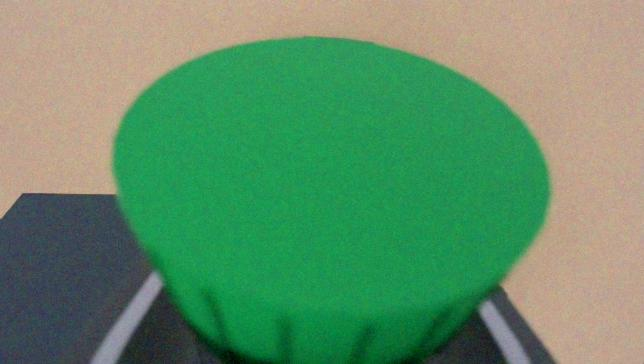

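Scene clock: 30.33 s.
Joint torques (N m): left_arm=[-12.95 9.35 7.72 -4.45 -1.78 -0.67 0.1] | right_arm=[-19.35 0.53 -7.61 4.72 0.05 -1.99 -0.03]
External joint torques (N m): left_arm=[-0.33 1.35 -1.29 -0.37 0.05 -0.11 0.09] | right_arm=[-0.05 0.01 0.09 0.24 -0.01 -0.08 -0.02]
Wrist force (N): left_arm=[1.0 -4.8 -0.7] | right_arm=[3.3 5.8 -1.6]
Wrist torque (N m): left_arm=[0.15 0.13 0.03] | right_arm=[-0.27 0.11 -0.28]
Wrist force, peak (N): left_arm=[0.9 -5.2 -0.6] | right_arm=[3.8 6.6 -1.7]
move: done
base_odometry: x=+3.354 y=+0.480 heading=+0.177
lidar_m: 0.47 0.49 0.67 1.32 2.10 3.05 5.37 3.00 2.43 1.89 0.69 0.49
base_status: not commanded
joint_positions: torso_squat_rad=+0.350 torso_shift_rad=+0.000 torso_pitch_rad=+0.000 torso_yaw_rad=+0.000 left_shoulder_pitch_rad=-0.516 left_shoulder_roll_rad=+1.074 left_shoulder_yaw_rad=-0.703 left_elbow_rad=-2.503 left_forearm_roll_rad=-0.068 left_wrist_pitch_rad=+1.407 left_hand_roll_rad=-0.270 left_gripper_m=+0.100 right_shoulder_pitch_rad=+1.152 right_shoulder_roll_rad=-2.483 right_shoulder_yaw_rad=-1.273 right_elbow_rad=-0.879 right_forearm_roll_rad=-2.201 right_wrist_pitch_rad=+0.488 right_hand_roll_rad=+1.717 right_gripper_m=+0.055 head_pan_rad=+0.000 head_tilt_rad=+0.250
joint_status: all done
wheel_motors_off: 0
motor_effort: left_wheel=+2(3) right_wheel=-2(2)
contact_limits: left_gripper_m 450 mA; right_gripper_m 450 mA
chest: x=-0.2280 y=-0.0002 z=+1.2475 quat_wxyz=(+1.000, +0.000, +0.000, +0.000) (m; base frame)
left_hand: x=+0.2101 y=+0.1998 z=+1.2003 quat_wxyz=(+0.561, +0.431, -0.431, -0.561) (m; base frame)
right_hand: x=+0.3997 y=-0.4512 z=+1.4723 quat_wxyz=(+0.562, -0.433, -0.430, +0.558) (m; base frame)
right_hand_status: reached (checked arc, planned for 0.6 s): 1 mm and 0.4 deg off.
pictures: head_camera, right_wrist_camera
camera_calibration:
head_camera: T_world_to_cam=[[-0.0302285, -0.999325, 0.0208635, -0.0320366], [-0.211871, -0.0139926, -0.977197, 1.42934], [0.97683, -0.0339596, -0.211305, 0.4502], [0, 0, 0, 1]] pos_world=[-0.137901, 0.00327391, 1.49255]
right_wrist_camera: T_world_to_cam=[[-0.00927996, -0.998485, 0.054238, -0.53139], [-0.701192, -0.0321725, -0.712246, 1.34138], [0.712912, -0.0446409, -0.699832, 0.797486], [0, 0, 0, 1]] pos_world=[0.367099, -0.451829, 1.54232]

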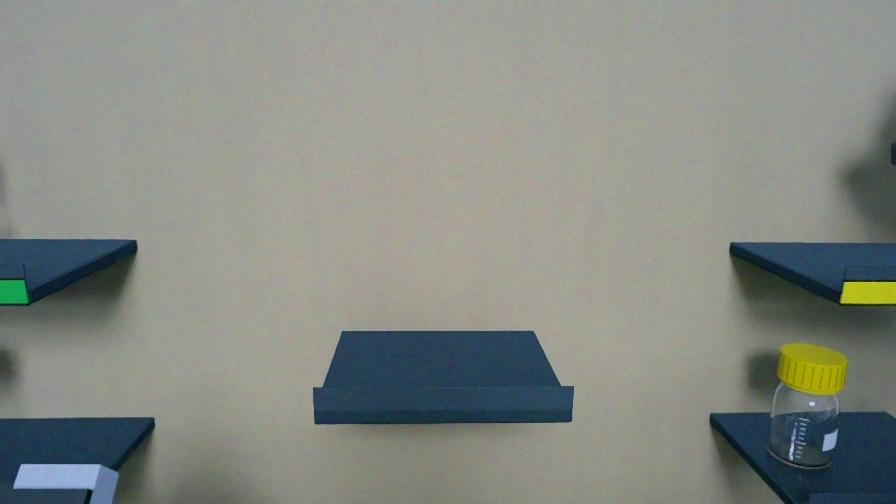

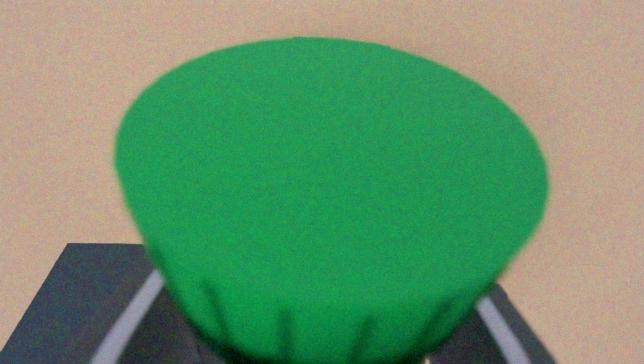

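>>> {"fn": "move", "kwargs": {
  "target": {"side": "right", "x": 0.25, "y": -0.40, "z": 1.47, "quat_wxyz": [0.5609, -0.4305, -0.4305, 0.5609]},
  "min_time_s": 0.8
}}

>>> {"fn": "move", "kwargs": {
  "target": {"side": "right", "x": 0.23, "y": -0.22, "z": 1.43, "quat_wxyz": [0.5609, -0.4305, -0.4305, 0.5609]},
  "min_time_s": 0.8
}}

>>> {"fn": "move", "kwargs": {
  "target": {"side": "right", "x": 0.235, "y": -0.075, "z": 1.385, "quat_wxyz": [0.5609, -0.4305, -0.4305, 0.5609]},
  "min_time_s": 0.8,
  "cameras": ["right_wrist_camera", "head_camera"]
}}

Scene clock: 32.97 s.
Joint torques (N m): left_arm=[-13.18 8.57 7.47 -4.56 -1.65 -0.61 0.09] | right_arm=[-11.16 -8.81 -10.47 3.88 0.78 -1.77 0.15]
External joint torques (N m): left_arm=[-0.57 0.58 -1.54 -0.49 0.19 -0.05 0.08] | right_arm=[-0.87 -1.34 -0.13 0.01 -0.09 -0.2 0.16]
Wrist force (N): left_arm=[0.9 -5.0 -0.6] | right_arm=[3.5 6.3 -1.5]
Wrist torque (N m): left_arm=[0.17 0.11 0.03] | right_arm=[-0.26 0.15 -0.13]
Wrist force, peak (N): left_arm=[0.6 -5.4 -0.6] | right_arm=[4.4 6.4 -1.7]
move: done
base_odometry: x=+3.354 y=+0.480 heading=+0.177
lidar_m: 0.47 0.49 0.68 1.32 2.11 3.05 5.36 3.00 2.43 1.89 0.68 0.49
base_status: not commanded
joint_positions: torso_squat_rad=+0.350 torso_shift_rad=+0.000 torso_pitch_rad=+0.000 torso_yaw_rad=+0.000 left_shoulder_pitch_rad=-0.516 left_shoulder_roll_rad=+1.074 left_shoulder_yaw_rad=-0.703 left_elbow_rad=-2.503 left_forearm_roll_rad=-0.068 left_wrist_pitch_rad=+1.407 left_hand_roll_rad=-0.270 left_gripper_m=+0.100 right_shoulder_pitch_rad=+0.832 right_shoulder_roll_rad=-1.919 right_shoulder_yaw_rad=-1.299 right_elbow_rad=-1.835 right_forearm_roll_rad=-1.409 right_wrist_pitch_rad=+0.721 right_hand_roll_rad=+0.941 right_gripper_m=+0.055 head_pan_rad=+0.000 head_tilt_rad=+0.250
joint_status: all done
wheel_motors_off: 0
motor_effort: left_wheel=+3(3) right_wheel=-1(3)
contact_limits: left_gripper_m 450 mA; right_gripper_m 450 mA
chest: x=-0.2280 y=-0.0002 z=+1.2475 quat_wxyz=(+1.000, +0.000, +0.000, +0.000) (m; base frame)
left_hand: x=+0.2101 y=+0.1998 z=+1.2003 quat_wxyz=(+0.561, +0.431, -0.431, -0.561) (m; base frame)
right_hand: x=+0.2500 y=-0.4002 z=+1.4702 quat_wxyz=(+0.560, -0.429, -0.431, +0.562) (m; base frame)
right_hand_status: reached (checked arc, planned for 1.1 s): 0 mm and 0.3 deg off.
pictures: none

Scene clock: 34.53 s.
Joint torques (N m): left_arm=[-12.89 8.9 7.29 -4.56 -1.74 -0.67 0.18] | right_arm=[-12.62 -1.89 -8.84 6.58 1.81 -0.22 0.16]
External joint torques (N m): left_arm=[-0.27 0.9 -1.72 -0.48 0.1 -0.11 0.17] | right_arm=[-0.85 0.3 -0.28 0.37 0.12 -0.05 0.17]
Wrist force (N): left_arm=[0.8 -4.9 -0.5] | right_arm=[3.4 5.9 -1.2]
Wrist torque (N m): left_arm=[0.17 0.10 0.04] | right_arm=[-0.24 0.10 -0.11]
Wrist force, peak (N): left_arm=[1.0 -5.1 -0.9] | right_arm=[4.7 7.1 -0.9]
move: done
base_odometry: x=+3.354 y=+0.480 heading=+0.177
lidar_m: 0.47 0.49 0.67 1.32 2.10 3.05 5.37 3.00 2.43 1.89 0.69 0.49
base_status: not commanded
joint_positions: torso_squat_rad=+0.350 torso_shift_rad=+0.000 torso_pitch_rad=+0.000 torso_yaw_rad=+0.000 left_shoulder_pitch_rad=-0.516 left_shoulder_roll_rad=+1.074 left_shoulder_yaw_rad=-0.703 left_elbow_rad=-2.503 left_forearm_roll_rad=-0.068 left_wrist_pitch_rad=+1.407 left_hand_roll_rad=-0.270 left_gripper_m=+0.100 right_shoulder_pitch_rad=+0.793 right_shoulder_roll_rad=-2.242 right_shoulder_yaw_rad=-1.343 right_elbow_rad=-2.251 right_forearm_roll_rad=-0.958 right_wrist_pitch_rad=+1.056 right_hand_roll_rad=+0.080 right_gripper_m=+0.055 head_pan_rad=+0.000 head_tilt_rad=+0.250
joint_status: all done
wheel_motors_off: 0
motor_effort: left_wheel=+3(3) right_wheel=-1(3)
contact_limits: left_gripper_m 450 mA; right_gripper_m 450 mA
chest: x=-0.2280 y=-0.0002 z=+1.2475 quat_wxyz=(+1.000, +0.000, +0.000, +0.000) (m; base frame)
left_hand: x=+0.2101 y=+0.1999 z=+1.2003 quat_wxyz=(+0.561, +0.431, -0.431, -0.561) (m; base frame)
right_hand: x=+0.2300 y=-0.2199 z=+1.4298 quat_wxyz=(+0.561, -0.430, -0.430, +0.561) (m; base frame)
right_hand_status: reached (checked arc, planned for 0.8 s): 0 mm and 0.0 deg off.
pictures: none

Scene clock: 35.87 s.
Joint torques (N m): left_arm=[-13.47 9.01 7.7 -4.64 -1.82 -0.64 0.11] | right_arm=[-14.82 6.49 -7.51 6.84 2.02 0.63 0.2]
External joint torques (N m): left_arm=[-0.85 1.02 -1.31 -0.56 0.02 -0.09 0.09] | right_arm=[-0.01 1.46 -0.02 0.36 0.26 -0.01 0.21]
Wrist force (N): left_arm=[0.8 -4.7 -0.8] | right_arm=[3.2 5.9 -1.4]
Wrist torque (N m): left_arm=[0.15 0.12 0.02] | right_arm=[-0.22 0.07 -0.14]
Wrist force, peak (N): left_arm=[0.8 -5.3 -0.4] | right_arm=[5.4 7.2 -1.0]
move: done
base_odometry: x=+3.354 y=+0.480 heading=+0.177
lidar_m: 0.47 0.49 0.67 1.32 2.11 3.05 5.37 3.01 2.42 1.89 0.68 0.49
base_status: not commanded
joint_positions: torso_squat_rad=+0.350 torso_shift_rad=+0.000 torso_pitch_rad=+0.000 torso_yaw_rad=+0.000 left_shoulder_pitch_rad=-0.516 left_shoulder_roll_rad=+1.074 left_shoulder_yaw_rad=-0.703 left_elbow_rad=-2.503 left_forearm_roll_rad=-0.068 left_wrist_pitch_rad=+1.407 left_hand_roll_rad=-0.270 left_gripper_m=+0.100 right_shoulder_pitch_rad=+0.813 right_shoulder_roll_rad=-2.800 right_shoulder_yaw_rad=-1.381 right_elbow_rad=-2.168 right_forearm_roll_rad=-0.887 right_wrist_pitch_rad=+1.305 right_hand_roll_rad=-0.351 right_gripper_m=+0.055 head_pan_rad=+0.000 head_tilt_rad=+0.250
joint_status: all done
wheel_motors_off: 0
motor_effort: left_wheel=+3(3) right_wheel=-2(3)
contact_limits: left_gripper_m 450 mA; right_gripper_m 450 mA
chest: x=-0.2280 y=-0.0002 z=+1.2475 quat_wxyz=(+1.000, +0.000, +0.000, +0.000) (m; base frame)
left_hand: x=+0.2101 y=+0.1999 z=+1.2002 quat_wxyz=(+0.561, +0.431, -0.431, -0.561) (m; base frame)
right_hand: x=+0.2349 y=-0.0749 z=+1.3848 quat_wxyz=(+0.561, -0.431, -0.430, +0.561) (m; base frame)
right_hand_status: reached (checked arc, planned for 0.9 s): 0 mm and 0.0 deg off.
pictures: head_camera, right_wrist_camera
camera_calibration:
head_camera: T_world_to_cam=[[-0.0302055, -0.999324, 0.0209647, -0.0320813], [-0.211875, -0.0140964, -0.977195, 1.42936], [0.97683, -0.0339586, -0.211306, 0.450106], [0, 0, 0, 1]] pos_world=[-0.137801, 0.00337415, 1.49255]
right_wrist_camera: T_world_to_cam=[[-0.0027007, -0.998511, 0.0544766, -0.154416], [-0.703949, -0.0367937, -0.709297, 1.17187], [0.710246, -0.0402643, -0.702801, 0.875492], [0, 0, 0, 1]] pos_world=[0.202706, -0.0758178, 1.45491]

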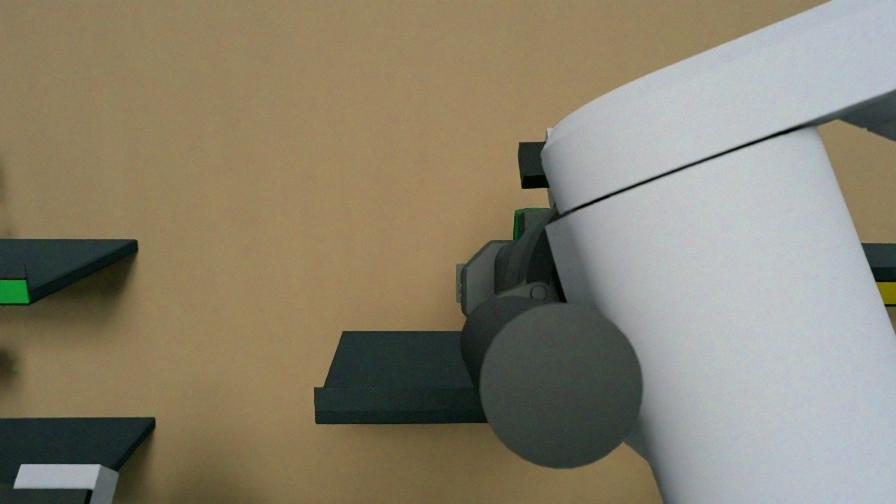

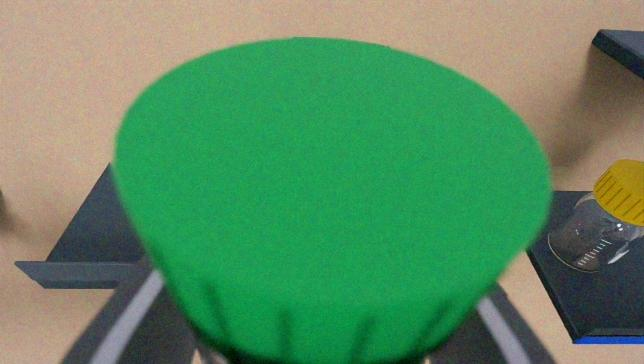

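>>> {"fn": "move", "kwargs": {
  "target": {"side": "right", "x": 0.315, "y": -0.075, "z": 1.372, "quat_wxyz": [0.5609, -0.4305, -0.4305, 0.5609]},
  "min_time_s": 0.5
}}

>>> {"fn": "move", "kwargs": {
  "target": {"side": "right", "x": 0.385, "y": -0.074, "z": 1.358, "quat_wxyz": [0.5609, -0.4305, -0.4305, 0.5609]},
  "min_time_s": 0.5
}}

>>> {"fn": "move", "kwargs": {
  "target": {"side": "right", "x": 0.385, "y": -0.074, "z": 1.337, "quat_wxyz": [0.5609, -0.4305, -0.4305, 0.5609]},
  "min_time_s": 0.5,
  "cameras": ["right_wrist_camera", "head_camera"]
}}

Scene clock: 37.90 s.
Joint torques (N m): left_arm=[-12.8 8.87 7.89 -4.24 -1.71 -0.62 0.08] | right_arm=[-19.16 6.8 -7.15 6.17 1.73 0.73 -0.06]
External joint torques (N m): left_arm=[-0.18 0.88 -1.12 -0.16 0.12 -0.07 0.07] | right_arm=[-0.8 0.16 1.27 -0.14 0.05 0.24 -0.06]
Wrist force (N): left_arm=[0.9 -4.9 -0.6] | right_arm=[3.2 5.3 -1.1]
Wrist torque (N m): left_arm=[0.18 0.12 0.03] | right_arm=[-0.18 0.09 -0.28]
Wrist force, peak (N): left_arm=[1.0 -5.2 -0.5] | right_arm=[3.8 7.9 -2.3]
move: done
base_odometry: x=+3.354 y=+0.480 heading=+0.177
lidar_m: 0.47 0.49 0.67 1.32 2.12 3.06 5.37 2.99 2.43 1.90 0.68 0.49
base_status: not commanded
joint_positions: torso_squat_rad=+0.350 torso_shift_rad=+0.000 torso_pitch_rad=+0.000 torso_yaw_rad=+0.000 left_shoulder_pitch_rad=-0.516 left_shoulder_roll_rad=+1.074 left_shoulder_yaw_rad=-0.703 left_elbow_rad=-2.503 left_forearm_roll_rad=-0.068 left_wrist_pitch_rad=+1.407 left_hand_roll_rad=-0.270 left_gripper_m=+0.100 right_shoulder_pitch_rad=+0.945 right_shoulder_roll_rad=-2.899 right_shoulder_yaw_rad=-1.330 right_elbow_rad=-1.868 right_forearm_roll_rad=-0.786 right_wrist_pitch_rad=+1.123 right_hand_roll_rad=-0.267 right_gripper_m=+0.055 head_pan_rad=+0.000 head_tilt_rad=+0.250
joint_status: all done
wheel_motors_off: 0
motor_effort: left_wheel=+2(4) right_wheel=-2(3)
contact_limits: left_gripper_m 450 mA; right_gripper_m 450 mA
chest: x=-0.2280 y=-0.0002 z=+1.2475 quat_wxyz=(+1.000, +0.000, +0.000, +0.000) (m; base frame)
left_hand: x=+0.2101 y=+0.1999 z=+1.2002 quat_wxyz=(+0.561, +0.431, -0.431, -0.561) (m; base frame)
right_hand: x=+0.3148 y=-0.0750 z=+1.3718 quat_wxyz=(+0.561, -0.430, -0.431, +0.561) (m; base frame)
right_hand_status: reached (checked arc, planned for 0.6 s): 0 mm and 0.0 deg off.
pictures: none

Scene clock: 39.07 s.
Joint torques (N m): left_arm=[-12.85 9.02 7.75 -4.52 -1.62 -0.68 0.16] | right_arm=[-21.77 9.34 -7.21 6.2 1.74 0.68 -0.13]
External joint torques (N m): left_arm=[-0.24 1.03 -1.26 -0.44 0.22 -0.13 0.15] | right_arm=[-0.28 1.08 1.22 -0.13 0.21 0.35 -0.12]
Wrist force (N): left_arm=[0.9 -4.8 -0.5] | right_arm=[2.0 6.4 -1.8]
Wrist torque (N m): left_arm=[0.16 0.12 0.01] | right_arm=[-0.29 -0.09 -0.27]
Wrist force, peak (N): left_arm=[0.9 -5.2 -0.8] | right_arm=[4.3 7.9 -2.2]
move: done
base_odometry: x=+3.354 y=+0.480 heading=+0.177
lidar_m: 0.47 0.50 0.66 1.32 2.11 3.06 5.37 3.00 2.44 1.89 0.68 0.49
base_status: not commanded
joint_positions: torso_squat_rad=+0.350 torso_shift_rad=+0.000 torso_pitch_rad=+0.000 torso_yaw_rad=+0.000 left_shoulder_pitch_rad=-0.516 left_shoulder_roll_rad=+1.074 left_shoulder_yaw_rad=-0.703 left_elbow_rad=-2.503 left_forearm_roll_rad=-0.068 left_wrist_pitch_rad=+1.407 left_hand_roll_rad=-0.270 left_gripper_m=+0.100 right_shoulder_pitch_rad=+1.059 right_shoulder_roll_rad=-3.030 right_shoulder_yaw_rad=-1.309 right_elbow_rad=-1.535 right_forearm_roll_rad=-0.760 right_wrist_pitch_rad=+0.945 right_hand_roll_rad=-0.177 right_gripper_m=+0.055 head_pan_rad=+0.000 head_tilt_rad=+0.250
joint_status: all done
wheel_motors_off: 0
motor_effort: left_wheel=+2(3) right_wheel=-2(3)
contact_limits: left_gripper_m 450 mA; right_gripper_m 450 mA
chest: x=-0.2280 y=-0.0002 z=+1.2475 quat_wxyz=(+1.000, +0.000, +0.000, +0.000) (m; base frame)
left_hand: x=+0.2101 y=+0.1999 z=+1.2002 quat_wxyz=(+0.561, +0.431, -0.431, -0.561) (m; base frame)
right_hand: x=+0.3848 y=-0.0740 z=+1.3578 quat_wxyz=(+0.561, -0.430, -0.431, +0.561) (m; base frame)
right_hand_status: reached (checked arc, planned for 0.7 s): 0 mm and 0.0 deg off.
pictures: none

Scene clock: 39.90 s.
Joint torques (N m): left_arm=[-12.74 8.91 7.36 -4.28 -1.81 -0.73 0.26] | right_arm=[-21.53 8.13 -6.26 6.02 1.7 0.79 -0.25]
External joint torques (N m): left_arm=[-0.12 0.91 -1.65 -0.2 0.02 -0.17 0.24] | right_arm=[0.12 -0.22 2.27 -0.12 0.19 0.36 -0.25]
Wrist force (N): left_arm=[0.8 -4.8 -0.7] | right_arm=[2.2 6.0 -1.5]
Wrist torque (N m): left_arm=[0.15 0.09 0.02] | right_arm=[-0.21 -0.06 -0.12]
Wrist force, peak (N): left_arm=[1.2 -5.1 -0.6] | right_arm=[3.1 7.0 -1.3]
move: done
base_odometry: x=+3.354 y=+0.480 heading=+0.177
lidar_m: 0.47 0.49 0.67 1.32 2.11 3.05 5.37 3.00 2.44 1.89 0.68 0.49
base_status: not commanded
joint_positions: torso_squat_rad=+0.350 torso_shift_rad=+0.000 torso_pitch_rad=+0.000 torso_yaw_rad=+0.000 left_shoulder_pitch_rad=-0.516 left_shoulder_roll_rad=+1.074 left_shoulder_yaw_rad=-0.703 left_elbow_rad=-2.503 left_forearm_roll_rad=-0.068 left_wrist_pitch_rad=+1.407 left_hand_roll_rad=-0.270 left_gripper_m=+0.100 right_shoulder_pitch_rad=+1.091 right_shoulder_roll_rad=-3.040 right_shoulder_yaw_rad=-1.299 right_elbow_rad=-1.559 right_forearm_roll_rad=-0.705 right_wrist_pitch_rad=+0.957 right_hand_roll_rad=-0.232 right_gripper_m=+0.055 head_pan_rad=+0.000 head_tilt_rad=+0.250
joint_status: all done
wheel_motors_off: 0
motor_effort: left_wheel=+2(2) right_wheel=-3(3)
contact_limits: left_gripper_m 450 mA; right_gripper_m 450 mA
chest: x=-0.2280 y=-0.0002 z=+1.2475 quat_wxyz=(+1.000, +0.000, +0.000, +0.000) (m; base frame)
left_hand: x=+0.2101 y=+0.1999 z=+1.2002 quat_wxyz=(+0.561, +0.431, -0.431, -0.561) (m; base frame)
right_hand: x=+0.3844 y=-0.0737 z=+1.3374 quat_wxyz=(+0.561, -0.429, -0.430, +0.562) (m; base frame)
right_hand_status: reached (checked arc, planned for 0.5 s): 1 mm and 0.2 deg off.
pictures: head_camera, right_wrist_camera
camera_calibration:
head_camera: T_world_to_cam=[[-0.0302256, -0.999325, 0.0208662, -0.0319372], [-0.211966, -0.0139925, -0.977177, 1.42932], [0.976809, -0.0339587, -0.2114, 0.450244], [0, 0, 0, 1]] pos_world=[-0.1378, 0.00337391, 1.49255]
right_wrist_camera: T_world_to_cam=[[-0.00140651, -0.998559, 0.0536434, -0.14962], [-0.706015, -0.0369985, -0.70723, 1.24147], [0.708195, -0.0388678, -0.704946, 0.739884], [0, 0, 0, 1]] pos_world=[0.352302, -0.0747139, 1.40761]

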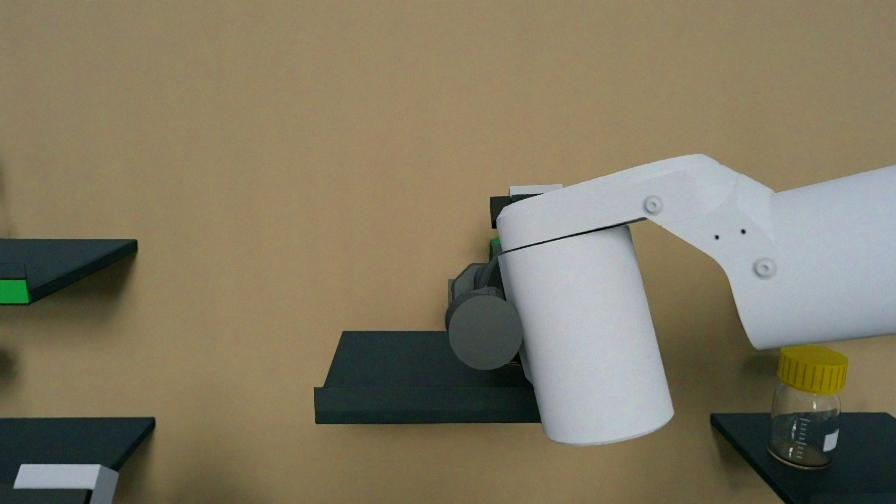

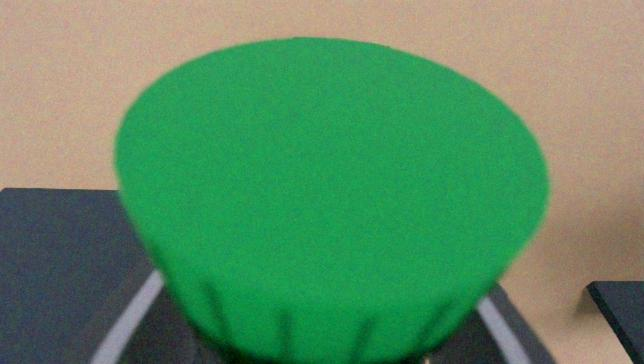

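>>> {"fn": "move", "kwargs": {
  "target": {"side": "right", "x": 0.385, "y": -0.074, "z": 1.331, "quat_wxyz": [0.5609, -0.4305, -0.4305, 0.5609]},
  "min_time_s": 0.4
}}

Scene clock: 41.07 s.
Joint torques (N m): left_arm=[-13.29 9.09 7.78 -4.32 -1.83 -0.61 0.23] | right_arm=[-21.64 8.34 -6.42 5.9 1.65 0.68 -0.11]
External joint torques (N m): left_arm=[-0.68 1.1 -1.23 -0.24 0 -0.06 0.21] | right_arm=[0.09 -0.05 2.13 -0.17 0.14 0.21 -0.1]
Wrist force (N): left_arm=[0.9 -4.8 -0.5] | right_arm=[4.1 5.3 -0.7]
Wrist torque (N m): left_arm=[0.15 0.13 0.03] | right_arm=[-0.16 0.16 -0.15]
Wrist force, peak (N): left_arm=[0.9 -5.1 -0.7] | right_arm=[3.9 6.2 -1.0]
move: done
base_odometry: x=+3.354 y=+0.480 heading=+0.177
lidar_m: 0.47 0.49 0.68 1.32 2.10 3.06 5.37 3.00 2.43 1.90 0.68 0.49
base_status: not commanded
joint_positions: torso_squat_rad=+0.350 torso_shift_rad=+0.000 torso_pitch_rad=+0.000 torso_yaw_rad=+0.000 left_shoulder_pitch_rad=-0.516 left_shoulder_roll_rad=+1.074 left_shoulder_yaw_rad=-0.703 left_elbow_rad=-2.503 left_forearm_roll_rad=-0.068 left_wrist_pitch_rad=+1.407 left_hand_roll_rad=-0.270 left_gripper_m=+0.100 right_shoulder_pitch_rad=+1.103 right_shoulder_roll_rad=-3.045 right_shoulder_yaw_rad=-1.295 right_elbow_rad=-1.564 right_forearm_roll_rad=-0.683 right_wrist_pitch_rad=+0.962 right_hand_roll_rad=-0.252 right_gripper_m=+0.055 head_pan_rad=+0.000 head_tilt_rad=+0.250
joint_status: all done
wheel_motors_off: 0
motor_effort: left_wheel=+2(2) right_wheel=-2(4)
contact_limits: left_gripper_m 450 mA; right_gripper_m 450 mA
chest: x=-0.2280 y=-0.0002 z=+1.2475 quat_wxyz=(+1.000, +0.000, +0.000, +0.000) (m; base frame)
left_hand: x=+0.2101 y=+0.1999 z=+1.2002 quat_wxyz=(+0.561, +0.431, -0.431, -0.561) (m; base frame)
right_hand: x=+0.3849 y=-0.0739 z=+1.3312 quat_wxyz=(+0.561, -0.430, -0.431, +0.561) (m; base frame)
right_hand_status: reached (checked arc, planned for 0.4 s): 0 mm and 0.0 deg off.
pictures: none

>>> {"fn": "move", "kwargs": {
  "target": {"side": "right", "x": 0.385, "y": -0.074, "z": 1.3255, "quat_wxyz": [0.5609, -0.4305, -0.4305, 0.5609]},
  "min_time_s": 0.4
}}

Scene clock: 42.20 s.
Joint torques (N m): left_arm=[-13.13 9.23 7.45 -4.25 -1.78 -0.61 0.18] | right_arm=[-15.54 5.32 -3.71 3.73 -0.15 0.22 -0.27]
External joint torques (N m): left_arm=[-0.51 1.24 -1.57 -0.18 0.06 -0.06 0.17] | right_arm=[6.22 -3.1 4.86 -2.29 -1.66 -0.27 -0.26]
Wrist force (N): left_arm=[0.7 -4.6 -0.6] | right_arm=[3.5 -4.7 5.4]
Wrist torque (N m): left_arm=[0.14 0.08 0.03] | right_arm=[-0.25 0.19 0.05]
Wrist force, peak (N): left_arm=[1.0 -5.1 -0.5] | right_arm=[3.3 -6.3 5.5]
move: done
base_odometry: x=+3.354 y=+0.480 heading=+0.177
lidar_m: 0.47 0.49 0.67 1.32 2.11 3.05 5.36 3.00 2.44 1.89 0.68 0.49
base_status: not commanded
joint_positions: torso_squat_rad=+0.350 torso_shift_rad=+0.000 torso_pitch_rad=+0.000 torso_yaw_rad=+0.000 left_shoulder_pitch_rad=-0.516 left_shoulder_roll_rad=+1.074 left_shoulder_yaw_rad=-0.703 left_elbow_rad=-2.503 left_forearm_roll_rad=-0.068 left_wrist_pitch_rad=+1.407 left_hand_roll_rad=-0.270 left_gripper_m=+0.100 right_shoulder_pitch_rad=+1.111 right_shoulder_roll_rad=-3.048 right_shoulder_yaw_rad=-1.293 right_elbow_rad=-1.568 right_forearm_roll_rad=-0.667 right_wrist_pitch_rad=+0.967 right_hand_roll_rad=-0.266 right_gripper_m=+0.055 head_pan_rad=+0.000 head_tilt_rad=+0.250
joint_status: all done
wheel_motors_off: 0
motor_effort: left_wheel=+2(2) right_wheel=-2(4)
contact_limits: left_gripper_m 450 mA; right_gripper_m 450 mA
chest: x=-0.2282 y=-0.0002 z=+1.2475 quat_wxyz=(+1.000, +0.000, +0.000, +0.000) (m; base frame)
left_hand: x=+0.2100 y=+0.1999 z=+1.2004 quat_wxyz=(+0.561, +0.431, -0.431, -0.561) (m; base frame)
right_hand: x=+0.3848 y=-0.0739 z=+1.3272 quat_wxyz=(+0.561, -0.431, -0.432, +0.560) (m; base frame)
right_hand_status: reached (checked arc, planned for 0.4 s): 2 mm and 0.2 deg off.
pictures: none


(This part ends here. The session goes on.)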